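# Pass the bar between grippers, ending on its red end

## Task

Move the bar from the gripper that holds it to the other gripper without setting it down anywhere; the task is complete only when the receiving gripper, and no other, holds the bar, and it grips the bar at its red end.

## Robot and tools

Robot: two six-joint arms, left_arm and right_arm, each ending in a two-finger gripper whose fingers can fold. Bases in the scene frame: left_arm at (-0.051, +0.446, 0) m, right_arm at (+0.010, -0.616, 0) m, both turned only slightly about z. Joint order from base outward: waist, shoulder, elbow, forearm roll, wrist pitch, wrist roll. A camera stand sits behind the arms. Cameras: cam_left_wrist and cam_right_wrist (672x504 each), mounted on the wrists.

Frame: everything uses the scene frame. Its origin is at table-top height, halfway between the nominal bases; +z is up, +x points out over the table, and left_arm is on the +y side. Image left/right does not match arm names. For a gripper, its own +z is the direction the fingers point and its y axis is the opening direction. end_effector_position is the point between the pads when closed; fingertips extend about 33 mm past it at small openings and about 9 mm when wide open.

The 18-number row, shared by execute_actions and move: one flat list covering both arms, nine numbers for left_arm then nine for right_arm. Per arm, in order: dx, dy, dz, rx, ry, rz, gripper position, force_limit, speed. Each number lies in -1 to 1. dx, dy, dz are an offset along scene axes where 1.0 = 0.6 m; rx, ry, rz form one rotation vector where 1.0 = 180 degrees, turning about the Hand target's position. These six are offsets from the arm's Hand target at the start of that action or move, never absolute poses and never relative to the previous row. Sending the same offset twice moves the arm twice. Six zeros re-request the current Hand target. Gripper position is absolute: +1 fully open (140 mm), about -0.8 pads touching, -1 close until blocked. force_limit -1 to +1 sets squeeze (about 14 N at -1, 40 N at 0, 58 N at +1 on small parts, more with faster closing). speed sets finger closing rate, about 30 mm/s at -1 up to 250 mm/s at +1. Both start at +1. Always resend the last gripper numbers for an arm you want unchanged; a 0 is a real command.

execute_actions(actions, cameras): actions is a list of actions; each action is up to 15 rows, one per 1/30 s step, a short table repeating its final row. Images come only with an empty actions list or when cameras names them (["all"], or names).

move(target, speed, blend, stop_force, zero, blocking, cameras): target is one 18-number row or a list of up to 15 rows, all offsets measured from the same starting Hand targets. speed is path top speed in m/s (0.002 to 2, default 0.25), one value or one per target. blend in m rounds corners in a list. stop_force (10 to 80 N, both arms) ends an arm's path when push against its travel rises that much; unreliable when the gripper rotates, near singular poses, or at high speed. zero (default true) re-zeroes the force reading first. blocking=false returns after about 0.5 s while motion continues; not allowed with stop_force. The result adds a move: line (done, off_target, moving, held, fault, plus limits such as paced or held).

wait(seconds 0 to 10), stop() to brake a running move, zoom_image(camera, region=[x0,y0,x1,y1] pixels, at most 504 by 504), clear_fault(arm) after a reported torque or force fault, finished_scene(scene) to end the scene.

Results: per arm, end_effector_position (m), quaternion wxyz, velocities, Joint positions, Joint torques, external joint torques, Flange force in the gripper's axes (includes held weight and error), Hand target (the last clipped command; next offsets start here), Tool commands, position_measured in counts (3 open, about 75 = 100 mm, 139 = 60 mm, 200 = 20 mm, 230 pads meet). object_status: 0 moving, 1 blocked while opening, 2 blocked while closing (a grip), 3 reached target or pads met (may hold nothing). "within noise" means the arm is still.

Order for this job: look with an empty call, find the bar and its red end, bring the empty gripper to the red end with fingers open, keeping clear of the other arm, close with position -1 and confirm status 2, then open the first gripper and move it away, and check that only the receiver holds the bar at the red end before finishing.

Grip with the fingertip quarter of the pads; deeper grips can fold fingers and slip. To squeeze harder, raise force_limit and nudge position from -1 to -0.98. Commands are clipped to 70 mm and 16 degrees from the measured pose each step, so a gripper may stop short; send the remainder as an offset.

Avoid: dropping the bar or letting it fall off the table, releasing before the other grip is confirmed, hard contact or squeezing between the two arms or fingers, pressing into firm surfaces (arms are stiff; 144 N net force or joint loads of 316/316/148/41.8/41.8/41.8 N m cause a fault stop), paths near an arm's own base, long stretched holds that heat motors, and large twisting loads on the wrist.

Each tool is called after "Call:" as name(argument=value, ...) on one line, values as JSON.

## Session

Call:
execute_actions(actions=[])

Scene clock: 0.00 s.
left_arm: end_effector_position=(+0.4191, +0.0593, +0.2444) position_measured=187 object_status=3 end_effector_quat_wxyz=(-0.146, +0.815, -0.557, -0.066) | right_arm: end_effector_position=(+0.6600, -0.6020, +0.3220) position_measured=3 object_status=3 end_effector_quat_wxyz=(+0.000, +1.000, +0.011, +0.000)
Joint positions: left_arm=[-0.89 0.232 1.697 0.245 1.429 1.83] | right_arm=[-0.053 0.164 1.605 0 1.373 1.518]
Joint velocities: within noise
Joint torques (N m): no reading
External joint torques (N m): no reading
Flange force (N): no reading
Hand target: left_arm +0.4191, +0.0593, +0.2444; -0.146, +0.815, -0.557, -0.066 | right_arm +0.6600, -0.6020, +0.3220; +0.000, +1.000, +0.011, +0.000
Tool commands: left_gripper/position=-0.458824 left_gripper/force_limit=+1.0 left_gripper/speed=+1.0 right_gripper/position=+1.0 right_gripper/force_limit=+1.0 right_gripper/speed=+1.0

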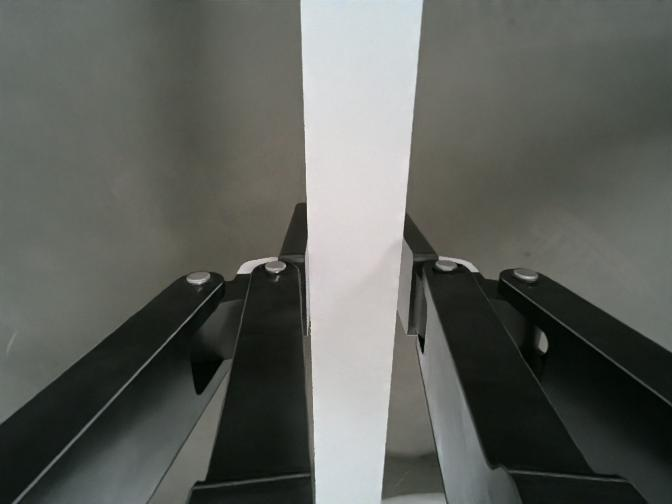

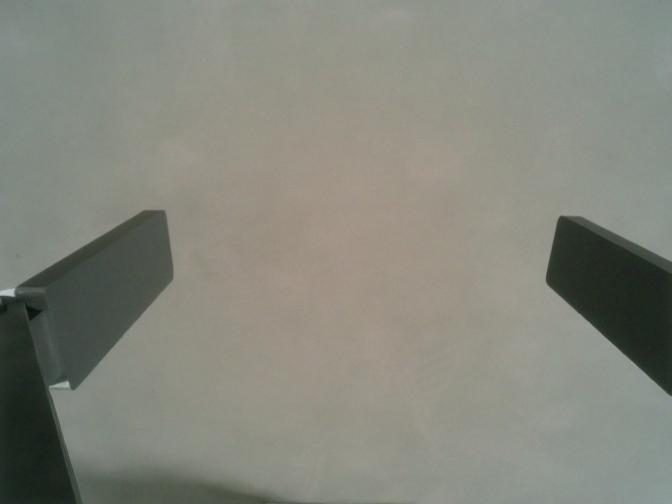

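Call:
move(target=[0,0,0,0,0,0,-0.458824,1,1,-0.1,0.167,0.217,0.361,0,0,1,1,1], speed=0.4, cameras=["all"])

Scene clock: 73.13 s.
left_arm: end_effector_position=(+0.4191, +0.0593, +0.2444) position_measured=187 object_status=3 end_effector_quat_wxyz=(-0.146, +0.815, -0.557, -0.066) | right_arm: end_effector_position=(+0.6000, -0.5017, +0.4522) position_measured=3 object_status=3 end_effector_quat_wxyz=(-0.537, +0.843, +0.009, +0.006)
Joint positions: left_arm=[-0.89 0.232 1.697 0.245 1.429 1.83] | right_arm=[-0.384 0.14 1.747 1.036 1.746 1.104]
Joint torques (N m): left_arm=[0.79 -62.42 -41.19 4.8 0.24 0.17] | right_arm=[-1.69 -55.76 -41.28 3.95 1.36 -0.72]
External joint torques (N m): left_arm=[-0.92 -0.66 2.03 -0.28 0.31 -0.18] | right_arm=[1.62 0.12 0.29 0.42 -0.31 0.67]
Flange force (N): left_arm=[-3.4 3.8 2.0] | right_arm=[1.2 -1.9 3.1]
Hand target: left_arm +0.4191, +0.0593, +0.2444; -0.146, +0.815, -0.557, -0.066 | right_arm +0.6000, -0.5018, +0.4522; -0.537, +0.843, +0.009, +0.006
Off the commanded pose: left_arm 0.000 m, 0 deg | right_arm 0.000 m, 0 deg.
move: done
camera_calibration:
cam_right_wrist: T_world_to_cam=[[0.0326643, -0.425219, -0.904501, 0.18508], [-0.932057, -0.339686, 0.126032, 0.333244], [-0.360837, 0.838929, -0.407424, 0.961004], [0, 0, 0, 1]] pos_world=[0.651322, -0.614317, 0.516942]

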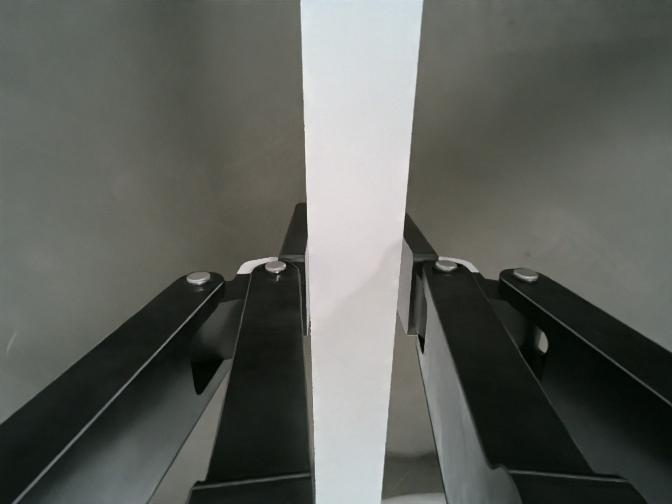

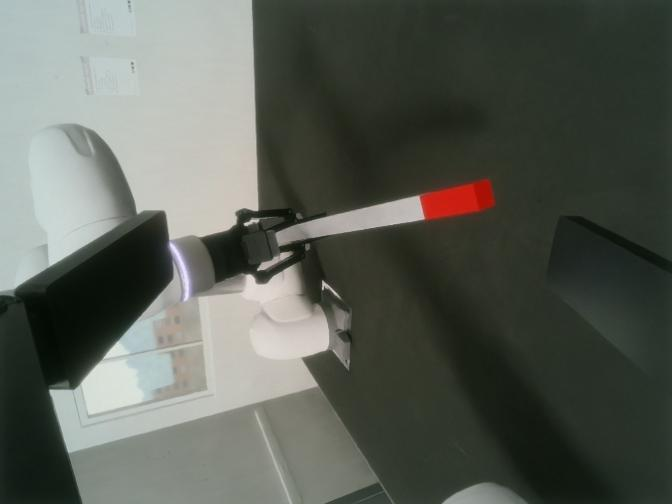

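Call:
zoom_image(camera="cam_right_wrist", region=[200, 130, 520, 330])

Scaled by 1.575.

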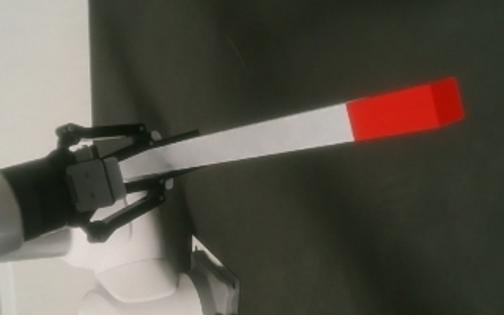

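Call:
move(target=[0.0848,0.0678,0.426,-0.3192,-0.0925,-0.0274,-0.458824,1,1,0,0,0,0,0,0,1,1,1], speed=0.15, cameras=["all"])

Scene clock: 245.47 s.
left_arm: end_effector_position=(+0.4700, +0.0999, +0.5000) position_measured=187 object_status=3 end_effector_quat_wxyz=(+0.184, +0.762, -0.527, +0.329) | right_arm: end_effector_position=(+0.6000, -0.5018, +0.4522) position_measured=3 object_status=3 end_effector_quat_wxyz=(-0.537, +0.843, +0.009, +0.006)
Joint positions: left_arm=[-0.408 -0.193 1.805 -0.585 0.984 2.577] | right_arm=[-0.385 0.14 1.747 1.036 1.746 1.104]
Joint torques (N m): left_arm=[1.26 -22.39 -46.12 1.76 -1.99 0.22] | right_arm=[-0.98 -56.12 -41.34 3.94 1.4 -0.74]
External joint torques (N m): left_arm=[-1.31 -1.27 2.86 0.52 0.79 -0.23] | right_arm=[1.07 0.33 0.28 0.44 -0.34 0.7]
Flange force (N): left_arm=[-3.1 7.1 0.6] | right_arm=[1.2 -1.5 2.4]
Hand target: left_arm +0.4700, +0.1000, +0.5000; +0.184, +0.762, -0.527, +0.328 | right_arm +0.6000, -0.5018, +0.4522; -0.537, +0.843, +0.009, +0.006
Off the commanded pose: left_arm 0.000 m, 0 deg | right_arm 0.000 m, 0 deg.
move: done
camera_calibration:
cam_left_wrist: T_world_to_cam=[[-0.924537, -0.377042, -0.0554176, 0.505408], [-0.323693, 0.853685, -0.407976, 0.271341], [0.201133, -0.35925, -0.911309, 0.538927], [0, 0, 0, 1]] pos_world=[0.446703, 0.152529, 0.629838]
cam_right_wrist: T_world_to_cam=[[0.0326643, -0.425219, -0.904501, 0.18508], [-0.932057, -0.339686, 0.126032, 0.333244], [-0.360837, 0.838929, -0.407424, 0.961004], [0, 0, 0, 1]] pos_world=[0.651322, -0.614317, 0.516942]

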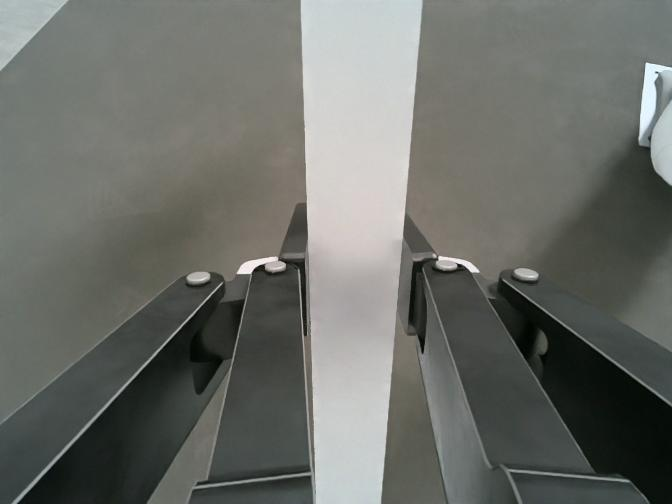

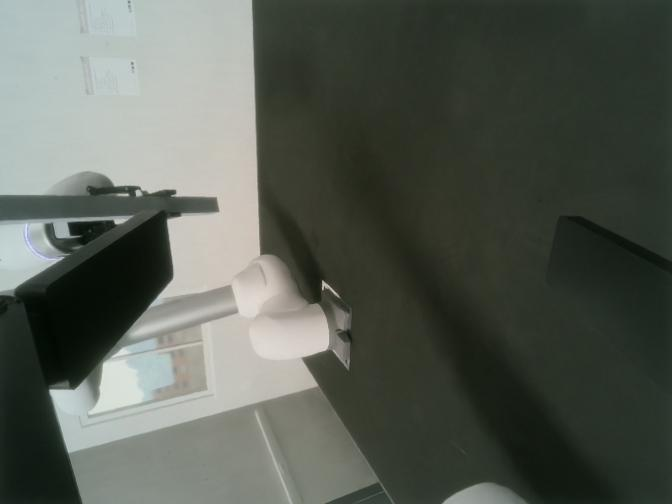

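Call:
zoom_image(camera="cam_right_wrist", region=[0, 140, 260, 300])

Scaled by 1.938.

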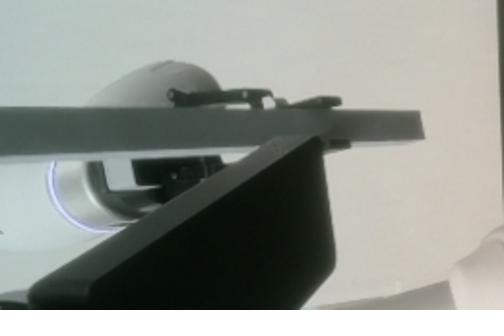

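Call:
move(target=[0,0,-0.1667,-0.2265,-0.0656,-0.0195,-0.458824,1,1,0,0,0,0,0,0,1,1,1], speed=0.15, cameras=["all"])

Scene clock: 284.73 s.
left_arm: end_effector_position=(+0.4700, +0.1000, +0.4000) position_measured=187 object_status=3 end_effector_quat_wxyz=(+0.393, +0.597, -0.418, +0.561) | right_arm: end_effector_position=(+0.6000, -0.5018, +0.4522) position_measured=3 object_status=3 end_effector_quat_wxyz=(-0.537, +0.843, +0.009, +0.006)
Joint positions: left_arm=[-0.18 -0.044 2.294 -1.863 1.134 3.869] | right_arm=[-0.385 0.14 1.747 1.036 1.746 1.104]
Joint torques (N m): left_arm=[1.18 -25.17 -33.6 -3.71 2.31 0.17] | right_arm=[-1.28 -55.65 -41.32 3.91 1.31 -0.77]
External joint torques (N m): left_arm=[-1.17 -1.68 2.11 0.87 -0.47 -0.17] | right_arm=[1.33 -0.05 0.34 0.46 -0.25 0.73]
Flange force (N): left_arm=[1.7 6.7 -0.9] | right_arm=[0.7 -2.0 2.7]
Hand target: left_arm +0.4700, +0.1000, +0.4000; +0.393, +0.597, -0.418, +0.560 | right_arm +0.6000, -0.5018, +0.4522; -0.537, +0.843, +0.009, +0.006
Off the commanded pose: left_arm 0.000 m, 0 deg | right_arm 0.000 m, 0 deg.
move: done
camera_calibration:
cam_left_wrist: T_world_to_cam=[[-0.942343, -0.334543, 0.00835777, 0.478479], [-0.141082, 0.374505, -0.916429, 0.395926], [0.303455, -0.86477, -0.40011, 0.245826], [0, 0, 0, 1]] pos_world=[0.432152, 0.224379, 0.457196]
cam_right_wrist: T_world_to_cam=[[0.0326643, -0.425219, -0.904501, 0.18508], [-0.932057, -0.339686, 0.126032, 0.333244], [-0.360837, 0.838929, -0.407424, 0.961004], [0, 0, 0, 1]] pos_world=[0.651322, -0.614317, 0.516942]

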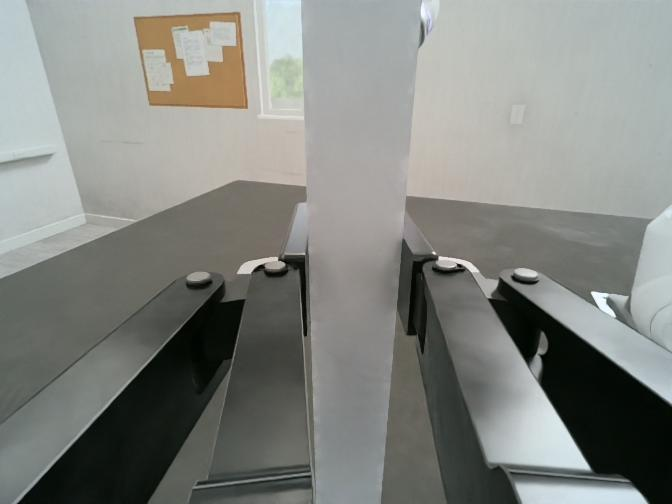

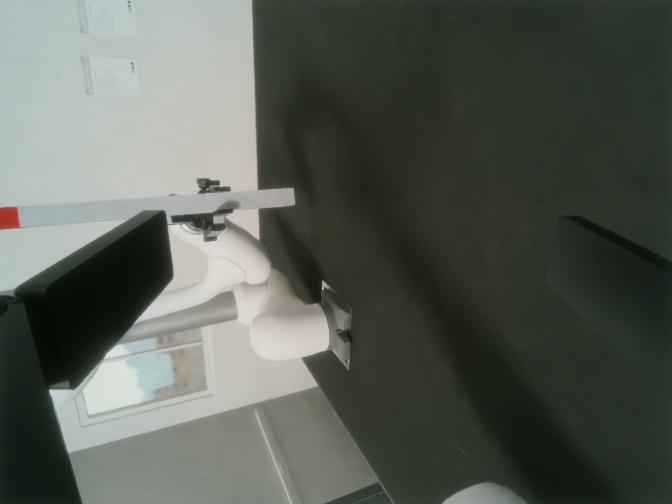

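Call:
move(target=[0,0,0,0,0,0,-0.458824,1,1,-0.0788,0.6238,0.458,0.1945,-0.4648,0.1942,1,1,1], speed=0.25, cameras=["all"])

Scene clock: 316.23 s.
left_arm: end_effector_position=(+0.4700, +0.1000, +0.4000) position_measured=187 object_status=3 end_effector_quat_wxyz=(+0.393, +0.597, -0.418, +0.560) | right_arm: end_effector_position=(+0.5527, -0.1275, +0.7270) position_measured=3 object_status=3 end_effector_quat_wxyz=(+0.579, -0.406, -0.579, -0.406)
Joint positions: left_arm=[-0.18 -0.044 2.294 -1.863 1.134 3.869] | right_arm=[0.189 0.195 1.436 1.562 1.706 -0.061]
Joint torques (N m): left_arm=[1.09 -25.35 -33.62 -3.65 2.34 0.18] | right_arm=[-1 -62.98 -43.17 2.52 0.56 -0.7]
External joint torques (N m): left_arm=[-1.11 -1.39 2.34 0.82 -0.5 -0.19] | right_arm=[1.06 0.01 0.59 0.25 -0.39 0.7]
Flange force (N): left_arm=[1.1 6.6 -0.8] | right_arm=[0.3 -0.6 2.2]
Hand target: left_arm +0.4700, +0.1000, +0.4000; +0.393, +0.597, -0.418, +0.560 | right_arm +0.5527, -0.1275, +0.7270; +0.579, -0.406, -0.579, -0.406
Off the commanded pose: left_arm 0.000 m, 0 deg | right_arm 0.000 m, 0 deg.
move: done
camera_calibration:
cam_left_wrist: T_world_to_cam=[[-0.942358, -0.334498, 0.00848263, 0.478418], [-0.141176, 0.374486, -0.916422, 0.395968], [0.303365, -0.864795, -0.400123, 0.245877], [0, 0, 0, 1]] pos_world=[0.432152, 0.224379, 0.457196]
cam_right_wrist: T_world_to_cam=[[0.941348, 0.337278, 0.0103769, -0.475827], [0.131013, -0.336973, -0.932354, 0.563913], [-0.310966, 0.879029, -0.361397, 0.686004], [0, 0, 0, 1]] pos_world=[0.587363, -0.252508, 0.778624]

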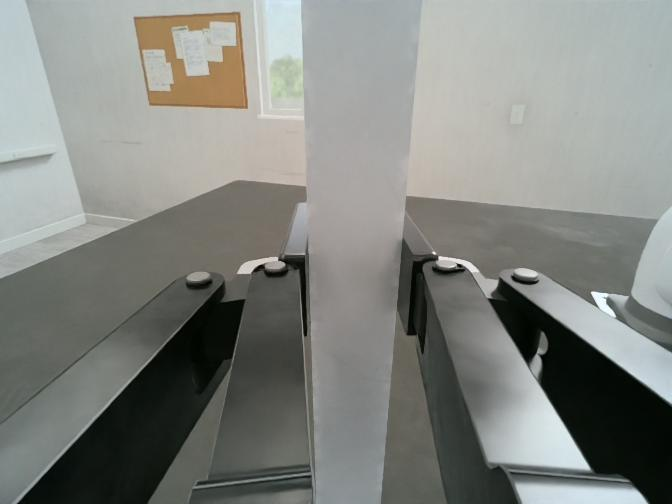

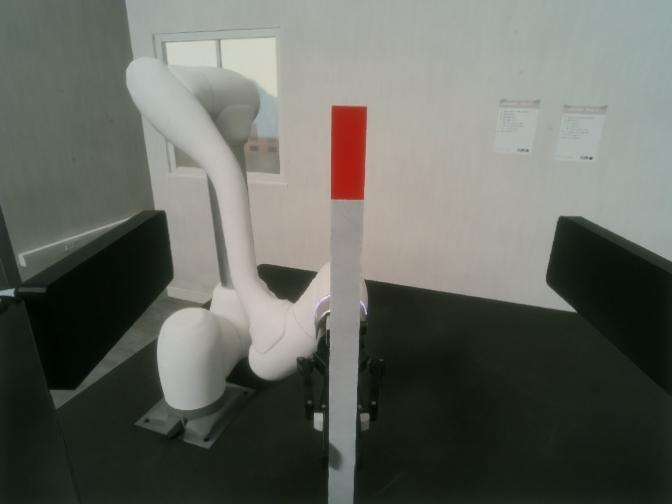

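Call:
zoom_image(camera="cam_right_wrist", region=[290, 90, 410, 220])

Call:
zoom_image(camera="cam_right_wrist", region=[280, 380, 410, 504])

Scaled by 3.877.

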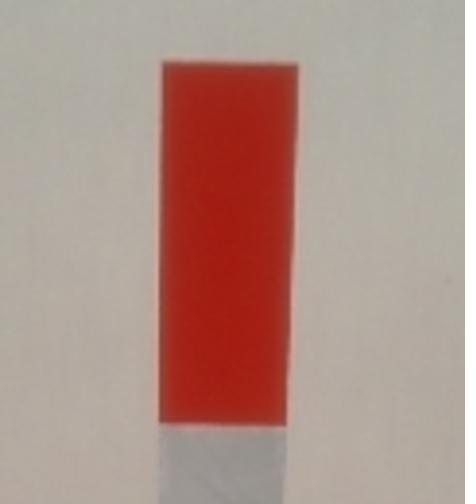

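Scaled by 3.877.

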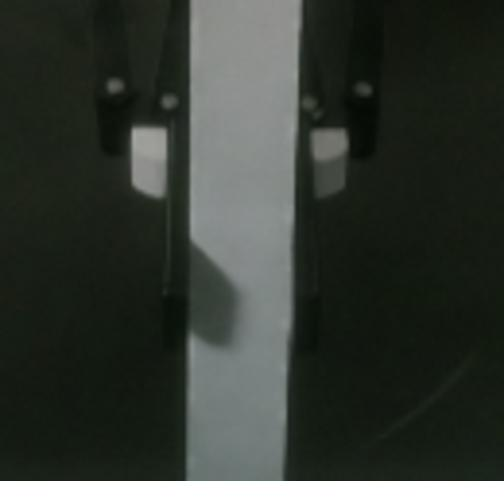

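Call:
move(target=[0,0,0,0,0,0,-0.458824,1,1,-0.0850,0.2493,0.0017,0,0,0,-0.2,0,0], speed=0.15, cameras=["all"])

Call:
zoom_image(camera="cam_right_wrist", region=[200, 80, 520, 320])

Scene clock: 366.27 s.
left_arm: end_effector_position=(+0.4700, +0.1000, +0.4000) position_measured=187 object_status=3 end_effector_quat_wxyz=(+0.393, +0.597, -0.418, +0.560) | right_arm: end_effector_position=(+0.5018, +0.0221, +0.7280) position_measured=154 object_status=3 end_effector_quat_wxyz=(+0.579, -0.406, -0.579, -0.406)
Joint positions: left_arm=[-0.18 -0.044 2.294 -1.863 1.134 3.869] | right_arm=[0.422 0.208 1.419 1.576 1.474 -0.056]
Joint torques (N m): left_arm=[0.73 -25.51 -33.69 -3.65 2.36 0.22] | right_arm=[-0.29 -65.02 -43.68 2.34 0.39 -0.74]
External joint torques (N m): left_arm=[-0.79 -1.11 2.38 0.82 -0.52 -0.22] | right_arm=[0.23 0.1 0.43 0.45 -0.23 0.74]
Flange force (N): left_arm=[0.7 5.8 -1.3] | right_arm=[0.5 -0.5 0.6]
Hand target: left_arm +0.4700, +0.1000, +0.4000; +0.393, +0.597, -0.418, +0.560 | right_arm +0.5017, +0.0221, +0.7280; +0.579, -0.406, -0.579, -0.406
Off the commanded pose: left_arm 0.000 m, 0 deg | right_arm 0.000 m, 0 deg.
move: done
camera_calibration:
cam_left_wrist: T_world_to_cam=[[-0.942358, -0.334498, 0.00848263, 0.478418], [-0.141176, 0.374486, -0.916422, 0.395968], [0.303365, -0.864795, -0.400123, 0.245877], [0, 0, 0, 1]] pos_world=[0.432152, 0.224379, 0.457196]
cam_right_wrist: T_world_to_cam=[[0.941344, 0.337289, 0.0104088, -0.478307], [0.131045, -0.336962, -0.932354, 0.621922], [-0.310965, 0.87903, -0.361397, 0.539004], [0, 0, 0, 1]] pos_world=[0.536363, -0.102908, 0.779624]

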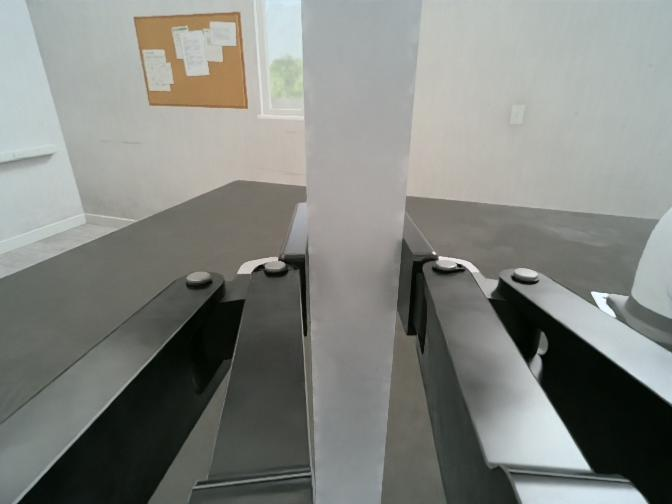

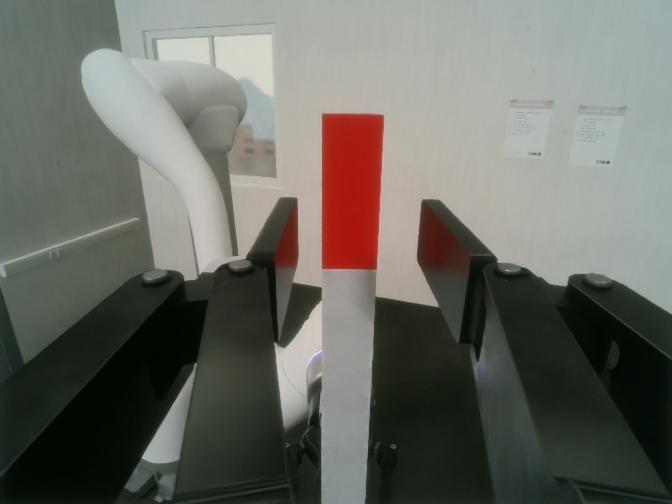

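Scaled by 1.575.

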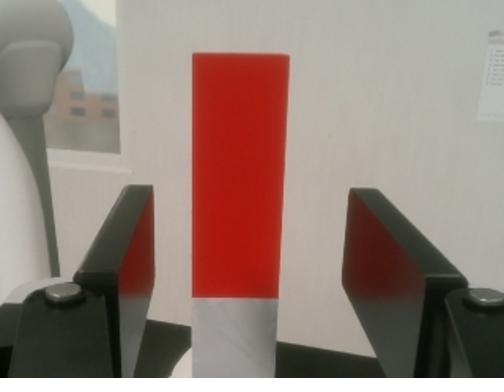

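Call:
move(target=[0,0,0,0,0,0,-0.458824,1,1,-0.0363,0.0932,0.01,0,0,0,-0.2,0,0], speed=0.1, cameras=["all"])

Call:
zoom_image(camera="cam_right_wrist", region=[220, 80, 500, 340])

Scene clock: 401.30 s.
left_arm: end_effector_position=(+0.4700, +0.1000, +0.4000) position_measured=187 object_status=3 end_effector_quat_wxyz=(+0.393, +0.597, -0.418, +0.560) | right_arm: end_effector_position=(+0.4800, +0.0780, +0.7340) position_measured=154 object_status=3 end_effector_quat_wxyz=(+0.579, -0.406, -0.579, -0.406)
Joint positions: left_arm=[-0.18 -0.044 2.294 -1.863 1.134 3.869] | right_arm=[0.508 0.223 1.388 1.578 1.388 -0.042]
Joint torques (N m): left_arm=[1.21 -25.39 -33.8 -3.63 2.37 0.18] | right_arm=[-1.02 -66.49 -44.02 2.32 0.45 -0.72]
External joint torques (N m): left_arm=[-1.1 -1.55 2.41 0.8 -0.53 -0.18] | right_arm=[1.07 -0.37 0.59 0.41 -0.33 0.72]
Flange force (N): left_arm=[1.2 6.9 -0.9] | right_arm=[0.2 -1.9 1.6]
Hand target: left_arm +0.4700, +0.1000, +0.4000; +0.393, +0.597, -0.418, +0.560 | right_arm +0.4800, +0.0780, +0.7340; +0.579, -0.406, -0.579, -0.406
Off the commanded pose: left_arm 0.000 m, 0 deg | right_arm 0.000 m, 0 deg.
move: done
camera_calibration:
cam_left_wrist: T_world_to_cam=[[-0.942358, -0.334498, 0.00848263, 0.478418], [-0.141176, 0.374486, -0.916422, 0.395968], [0.303365, -0.864795, -0.400123, 0.245877], [0, 0, 0, 1]] pos_world=[0.432152, 0.224379, 0.457196]
cam_right_wrist: T_world_to_cam=[[0.941336, 0.337309, 0.0104648, -0.476741], [0.131101, -0.336941, -0.932353, 0.649181], [-0.310965, 0.87903, -0.361397, 0.485255], [0, 0, 0, 1]] pos_world=[0.514563, -0.0470084, 0.785624]

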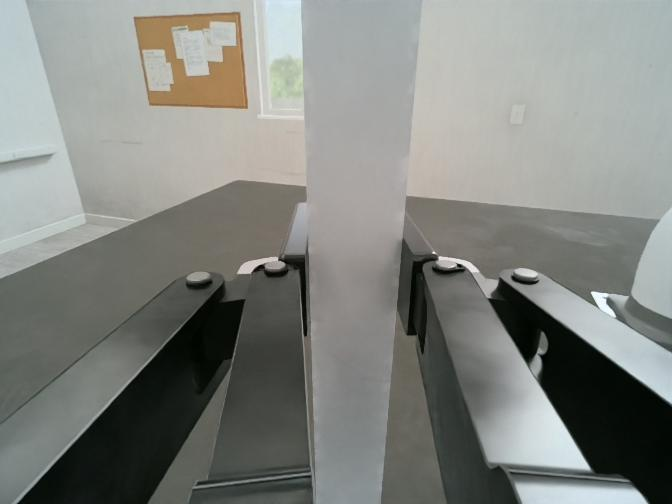

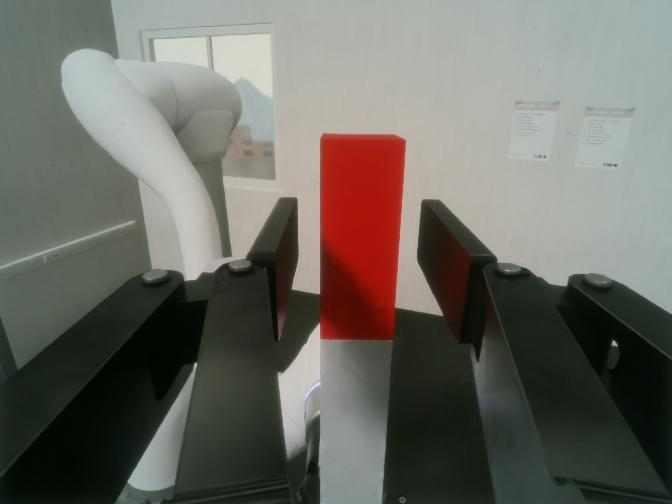

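Scaled by 1.800.

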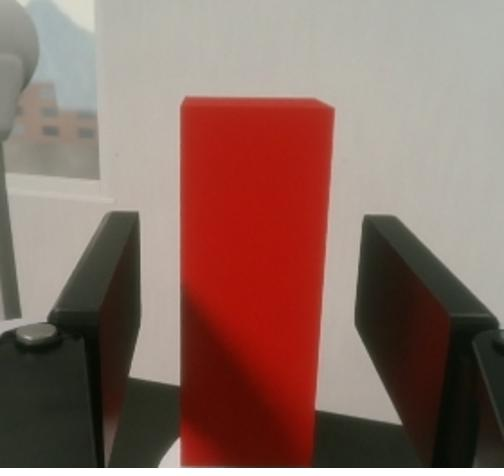

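Call:
execute_actions(actions=[[[0,0,0,0,0,0,-0.458824,1,1,0,0,0,0,0,0,-1,0,-1]],[[0,0,0,0,0,0,-0.458824,1,1,0,0,0,0,0,0,-1,0,-1]]], cameras=["all"])

Scene clock: 444.00 s.
left_arm: end_effector_position=(+0.4700, +0.1000, +0.4000) position_measured=187 object_status=3 end_effector_quat_wxyz=(+0.393, +0.597, -0.418, +0.560) | right_arm: end_effector_position=(+0.4800, +0.0780, +0.7340) position_measured=187 object_status=0 end_effector_quat_wxyz=(+0.579, -0.406, -0.579, -0.406)
Joint positions: left_arm=[-0.18 -0.044 2.294 -1.863 1.134 3.869] | right_arm=[0.508 0.223 1.388 1.578 1.387 -0.042]
Joint torques (N m): left_arm=[0.53 -26.54 -33.86 -3.27 2.64 0.59] | right_arm=[-0.85 -65.73 -43.68 2.34 0.06 -0.62]
External joint torques (N m): left_arm=[-0.57 -0.26 2.5 0.44 -0.8 -0.6] | right_arm=[1.04 -1.31 0.18 0.4 0.06 0.62]
External joint torques at the end of the 1st action: left_arm=[-1.64 -1.07 2.35 0.84 -0.55 -0.22] | right_arm=[0.73 -0.44 0.25 0.37 -0.3 0.67]
Flange force (N): left_arm=[0.3 4.9 -0.4] | right_arm=[0.8 -2.5 0.9]
Flange force at the end of the 1st action (N): left_arm=[0.9 6.8 0.6] | right_arm=[0.7 -1.2 1.3]
Hand target: left_arm +0.4700, +0.1000, +0.4000; +0.393, +0.597, -0.418, +0.560 | right_arm +0.4800, +0.0780, +0.7340; +0.579, -0.406, -0.579, -0.406
Off the commanded pose: left_arm 0.000 m, 0 deg | right_arm 0.000 m, 0 deg.
camera_calibration:
cam_left_wrist: T_world_to_cam=[[-0.94233, -0.33458, 0.00844403, 0.478442], [-0.141171, 0.374474, -0.916428, 0.395971], [0.303456, -0.864769, -0.400111, 0.245826], [0, 0, 0, 1]] pos_world=[0.432152, 0.224379, 0.457196]
cam_right_wrist: T_world_to_cam=[[0.941336, 0.337309, 0.0104648, -0.476741], [0.131101, -0.336941, -0.932353, 0.649181], [-0.310965, 0.87903, -0.361397, 0.485255], [0, 0, 0, 1]] pos_world=[0.514563, -0.0470084, 0.785624]

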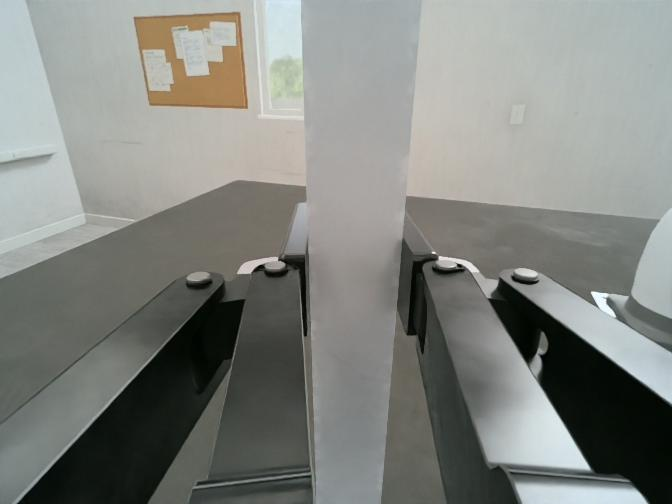

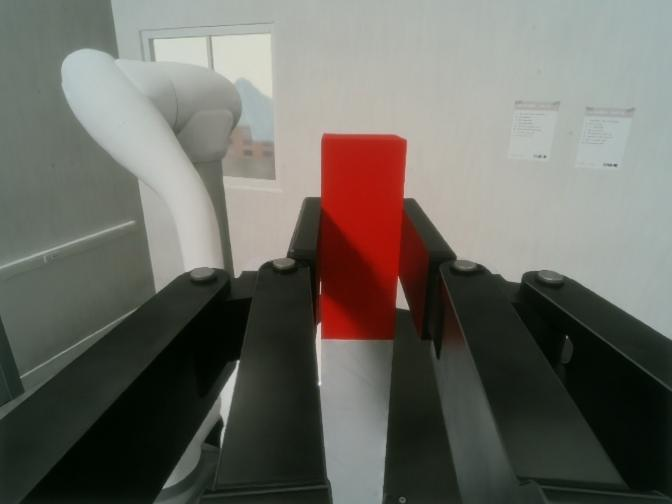

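Call:
wait(seconds=1.5, cameras=["all"])

Call:
zoom_image(camera="cam_right_wrist", region=[240, 100, 480, 360])

Scene clock: 449.00 s.
left_arm: end_effector_position=(+0.4700, +0.1000, +0.4000) position_measured=187 object_status=3 end_effector_quat_wxyz=(+0.393, +0.597, -0.418, +0.560) | right_arm: end_effector_position=(+0.4800, +0.0780, +0.7340) position_measured=187 object_status=2 end_effector_quat_wxyz=(+0.579, -0.406, -0.579, -0.406)
Joint positions: left_arm=[-0.18 -0.044 2.294 -1.863 1.134 3.869] | right_arm=[0.508 0.223 1.388 1.578 1.387 -0.042]
Joint torques (N m): left_arm=[0.54 -26.19 -33.96 -3.25 2.6 0.58] | right_arm=[-1.29 -65.75 -43.85 2.33 0.17 -0.61]
External joint torques (N m): left_arm=[-0.43 -0.76 2.55 0.41 -0.76 -0.59] | right_arm=[1.42 -1.38 0.29 0.42 -0.05 0.6]
Flange force (N): left_arm=[0.8 5.6 -1.1] | right_arm=[0.5 -3.0 1.5]
Hand target: left_arm +0.4700, +0.1000, +0.4000; +0.393, +0.597, -0.418, +0.560 | right_arm +0.4800, +0.0780, +0.7340; +0.579, -0.406, -0.579, -0.406
Tool commands: left_gripper/position=-0.458824 left_gripper/force_limit=+1.0 left_gripper/speed=+1.0 right_gripper/position=-1.0 right_gripper/force_limit=+0.0 right_gripper/speed=-1.0
Off the commanded pose: left_arm 0.000 m, 0 deg | right_arm 0.000 m, 0 deg.
wait: 1.50 s; at rest from the start
camera_calibration:
cam_left_wrist: T_world_to_cam=[[-0.942358, -0.334498, 0.00848263, 0.478418], [-0.141176, 0.374486, -0.916422, 0.395968], [0.303365, -0.864795, -0.400123, 0.245877], [0, 0, 0, 1]] pos_world=[0.432152, 0.224379, 0.457196]
cam_right_wrist: T_world_to_cam=[[0.941336, 0.337309, 0.0104648, -0.476741], [0.131101, -0.336941, -0.932353, 0.649181], [-0.310965, 0.87903, -0.361397, 0.485255], [0, 0, 0, 1]] pos_world=[0.514563, -0.0470084, 0.785624]

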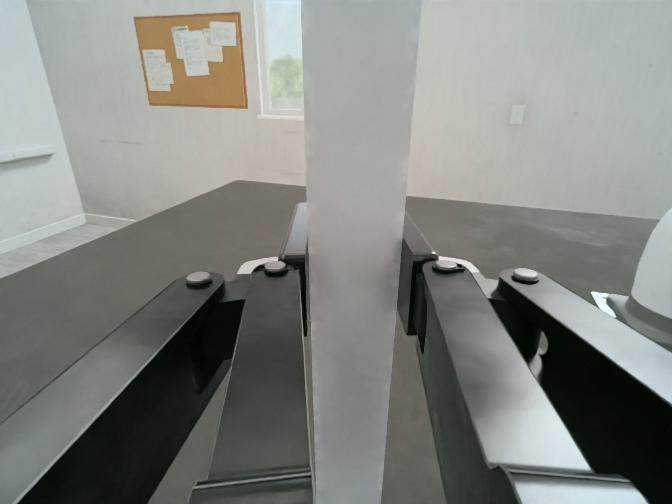

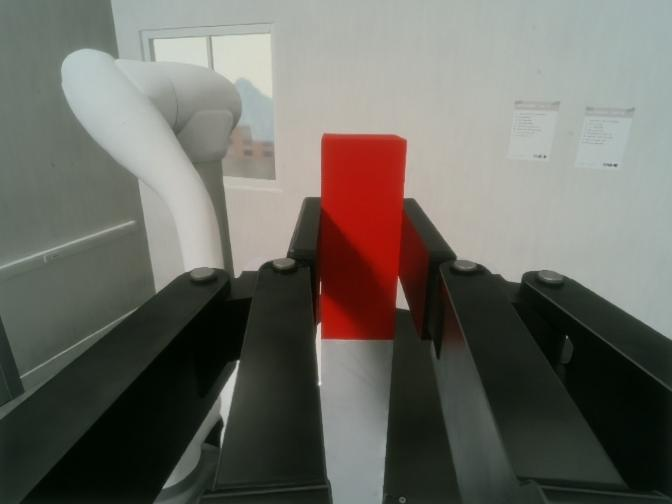

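Scaled by 1.938.

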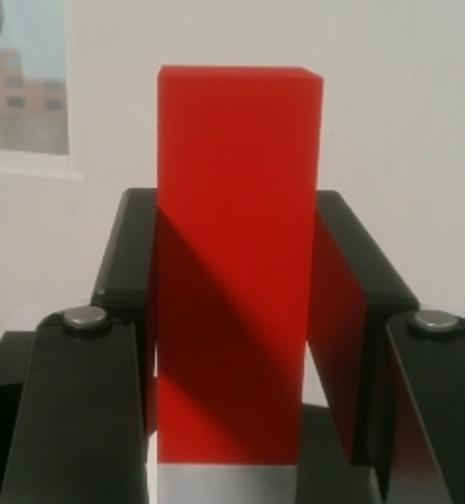

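Call:
execute_actions(actions=[[[0,0,0,0,0,0,0.1,1,-1,0,0,0,0,0,0,-1,0,-1]],[[0,0,0,0,0,0,0.1,1,-1,0,0,0,0,0,0,-1,0,-1]],[[0,0,0,0,0,0,0.1,1,-1,0,0,0,0,0,0,-1,0,-1]]], cameras=["all"])

Scene clock: 460.33 s.
left_arm: end_effector_position=(+0.4700, +0.1000, +0.4000) position_measured=117 object_status=0 end_effector_quat_wxyz=(+0.393, +0.597, -0.418, +0.560) | right_arm: end_effector_position=(+0.4800, +0.0780, +0.7340) position_measured=187 object_status=2 end_effector_quat_wxyz=(+0.579, -0.406, -0.579, -0.406)
Joint positions: left_arm=[-0.18 -0.044 2.294 -1.863 1.134 3.869] | right_arm=[0.508 0.223 1.388 1.578 1.387 -0.042]
Joint torques (N m): left_arm=[0.73 -23.6 -32.11 -2.99 1.75 0.19] | right_arm=[-1.53 -68.87 -45.85 3.41 0.51 -0.63]
External joint torques (N m): left_arm=[-0.74 -3.16 0.7 0.16 0.08 -0.2] | right_arm=[1.48 2.05 2.39 -0.67 -0.4 0.63]
External joint torques at the end of the 1st action: left_arm=[-1.21 -3.28 0.64 0.2 0.19 -0.22] | right_arm=[1.46 2.64 2.41 -0.73 -0.37 0.71]
External joint torques at the end of the 2nd action: left_arm=[-1.21 -3.58 0.59 0.21 0.1 -0.21] | right_arm=[1.12 1.75 2.2 -0.72 -0.36 0.62]
Flange force (N): left_arm=[4.0 6.5 -1.9] | right_arm=[-2.9 -1.6 2.3]
Flange force at the end of the 1st action (N): left_arm=[4.3 7.0 -1.2] | right_arm=[-2.8 -0.7 2.5]
Flange force at the end of the 2nd action (N): left_arm=[4.8 7.5 -1.2] | right_arm=[-2.5 -1.7 1.7]
Hand target: left_arm +0.4700, +0.1000, +0.4000; +0.393, +0.597, -0.418, +0.560 | right_arm +0.4800, +0.0780, +0.7340; +0.579, -0.406, -0.579, -0.406
Off the commanded pose: left_arm 0.000 m, 0 deg | right_arm 0.000 m, 0 deg.
camera_calibration:
cam_left_wrist: T_world_to_cam=[[-0.942358, -0.334498, 0.00848263, 0.478418], [-0.141176, 0.374486, -0.916422, 0.395968], [0.303365, -0.864795, -0.400123, 0.245877], [0, 0, 0, 1]] pos_world=[0.432152, 0.224379, 0.457196]
cam_right_wrist: T_world_to_cam=[[0.941336, 0.337309, 0.0104648, -0.476741], [0.131101, -0.336941, -0.932353, 0.649181], [-0.310965, 0.87903, -0.361397, 0.485255], [0, 0, 0, 1]] pos_world=[0.514563, -0.0470084, 0.785624]

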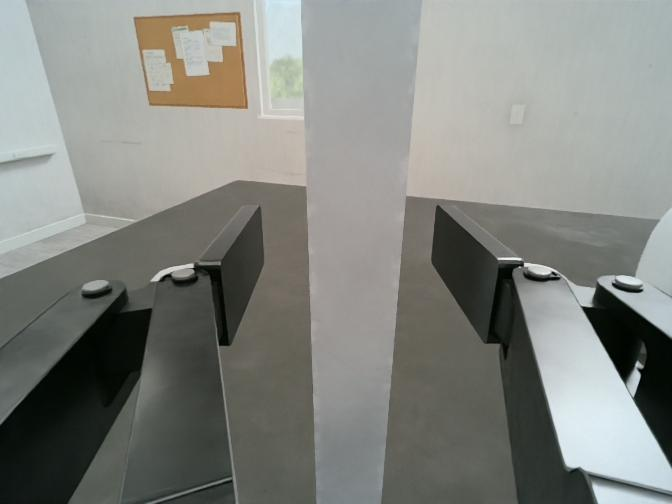

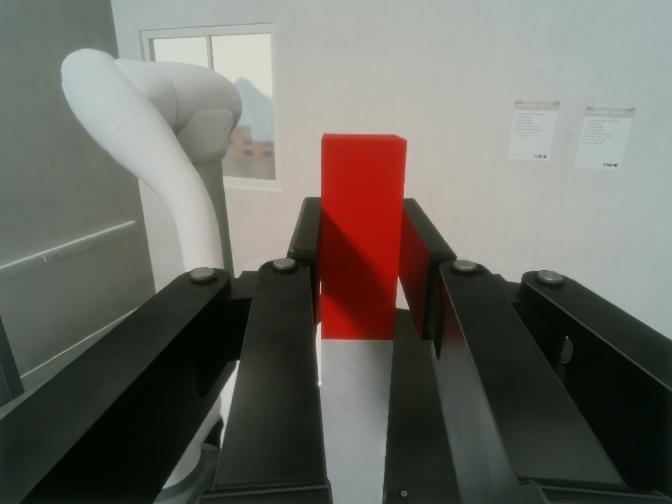

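Call:
move(target=[-0.0682,0.1876,0.0126,0,0,0,0.1,1,-1,0,0,0,0,0,0,-1,0,-1], speed=0.12, cameras=["all"])

Scene clock: 470.80 s.
left_arm: end_effector_position=(+0.4290, +0.2125, +0.4075) position_measured=117 object_status=3 end_effector_quat_wxyz=(+0.393, +0.597, -0.418, +0.560) | right_arm: end_effector_position=(+0.4800, +0.0780, +0.7340) position_measured=187 object_status=2 end_effector_quat_wxyz=(+0.579, -0.406, -0.579, -0.406)
Joint positions: left_arm=[0.106 -0.114 2.339 -1.662 1.35 3.798] | right_arm=[0.508 0.223 1.388 1.578 1.387 -0.042]
Joint torques (N m): left_arm=[1.2 -16.27 -32.1 -2.5 1.55 0.2] | right_arm=[-1.01 -68.51 -45.82 3.41 0.51 -0.65]
External joint torques (N m): left_arm=[-1.22 -3.35 0.9 0.06 0.14 -0.2] | right_arm=[0.86 1.74 2.41 -0.66 -0.39 0.65]
Flange force (N): left_arm=[4.2 8.0 1.5] | right_arm=[-2.8 -2.0 1.3]
Hand target: left_arm +0.4291, +0.2125, +0.4075; +0.393, +0.597, -0.418, +0.560 | right_arm +0.4800, +0.0780, +0.7340; +0.579, -0.406, -0.579, -0.406
Off the commanded pose: left_arm 0.000 m, 0 deg | right_arm 0.000 m, 0 deg.
move: done
camera_calibration:
cam_left_wrist: T_world_to_cam=[[-0.942358, -0.334498, 0.00848263, 0.477349], [-0.141176, 0.374486, -0.916422, 0.354923], [0.303365, -0.864795, -0.400123, 0.358606], [0, 0, 0, 1]] pos_world=[0.391152, 0.336879, 0.464696]
cam_right_wrist: T_world_to_cam=[[0.941336, 0.337309, 0.0104648, -0.476741], [0.131101, -0.336941, -0.932353, 0.649181], [-0.310965, 0.87903, -0.361397, 0.485255], [0, 0, 0, 1]] pos_world=[0.514563, -0.0470084, 0.785624]

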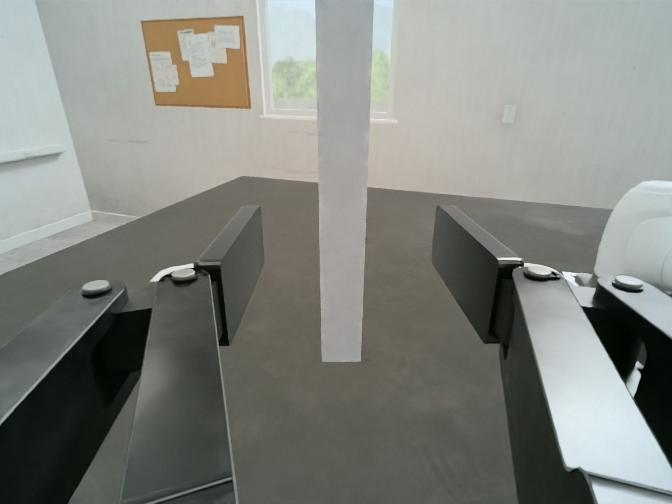

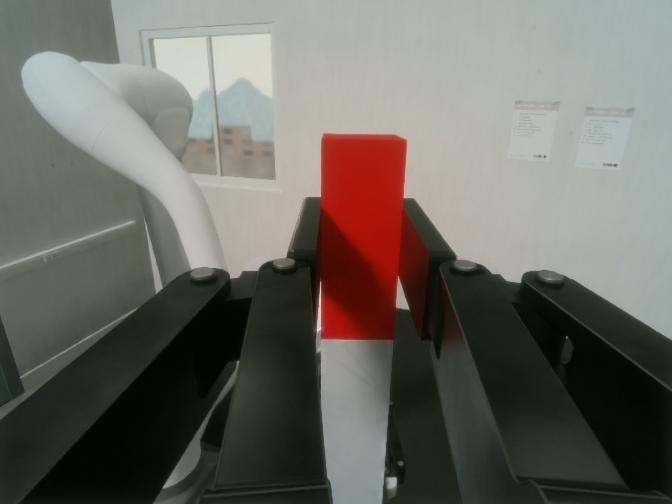

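Call:
finished_scene(scene=1)

The scene is finished: the task was done.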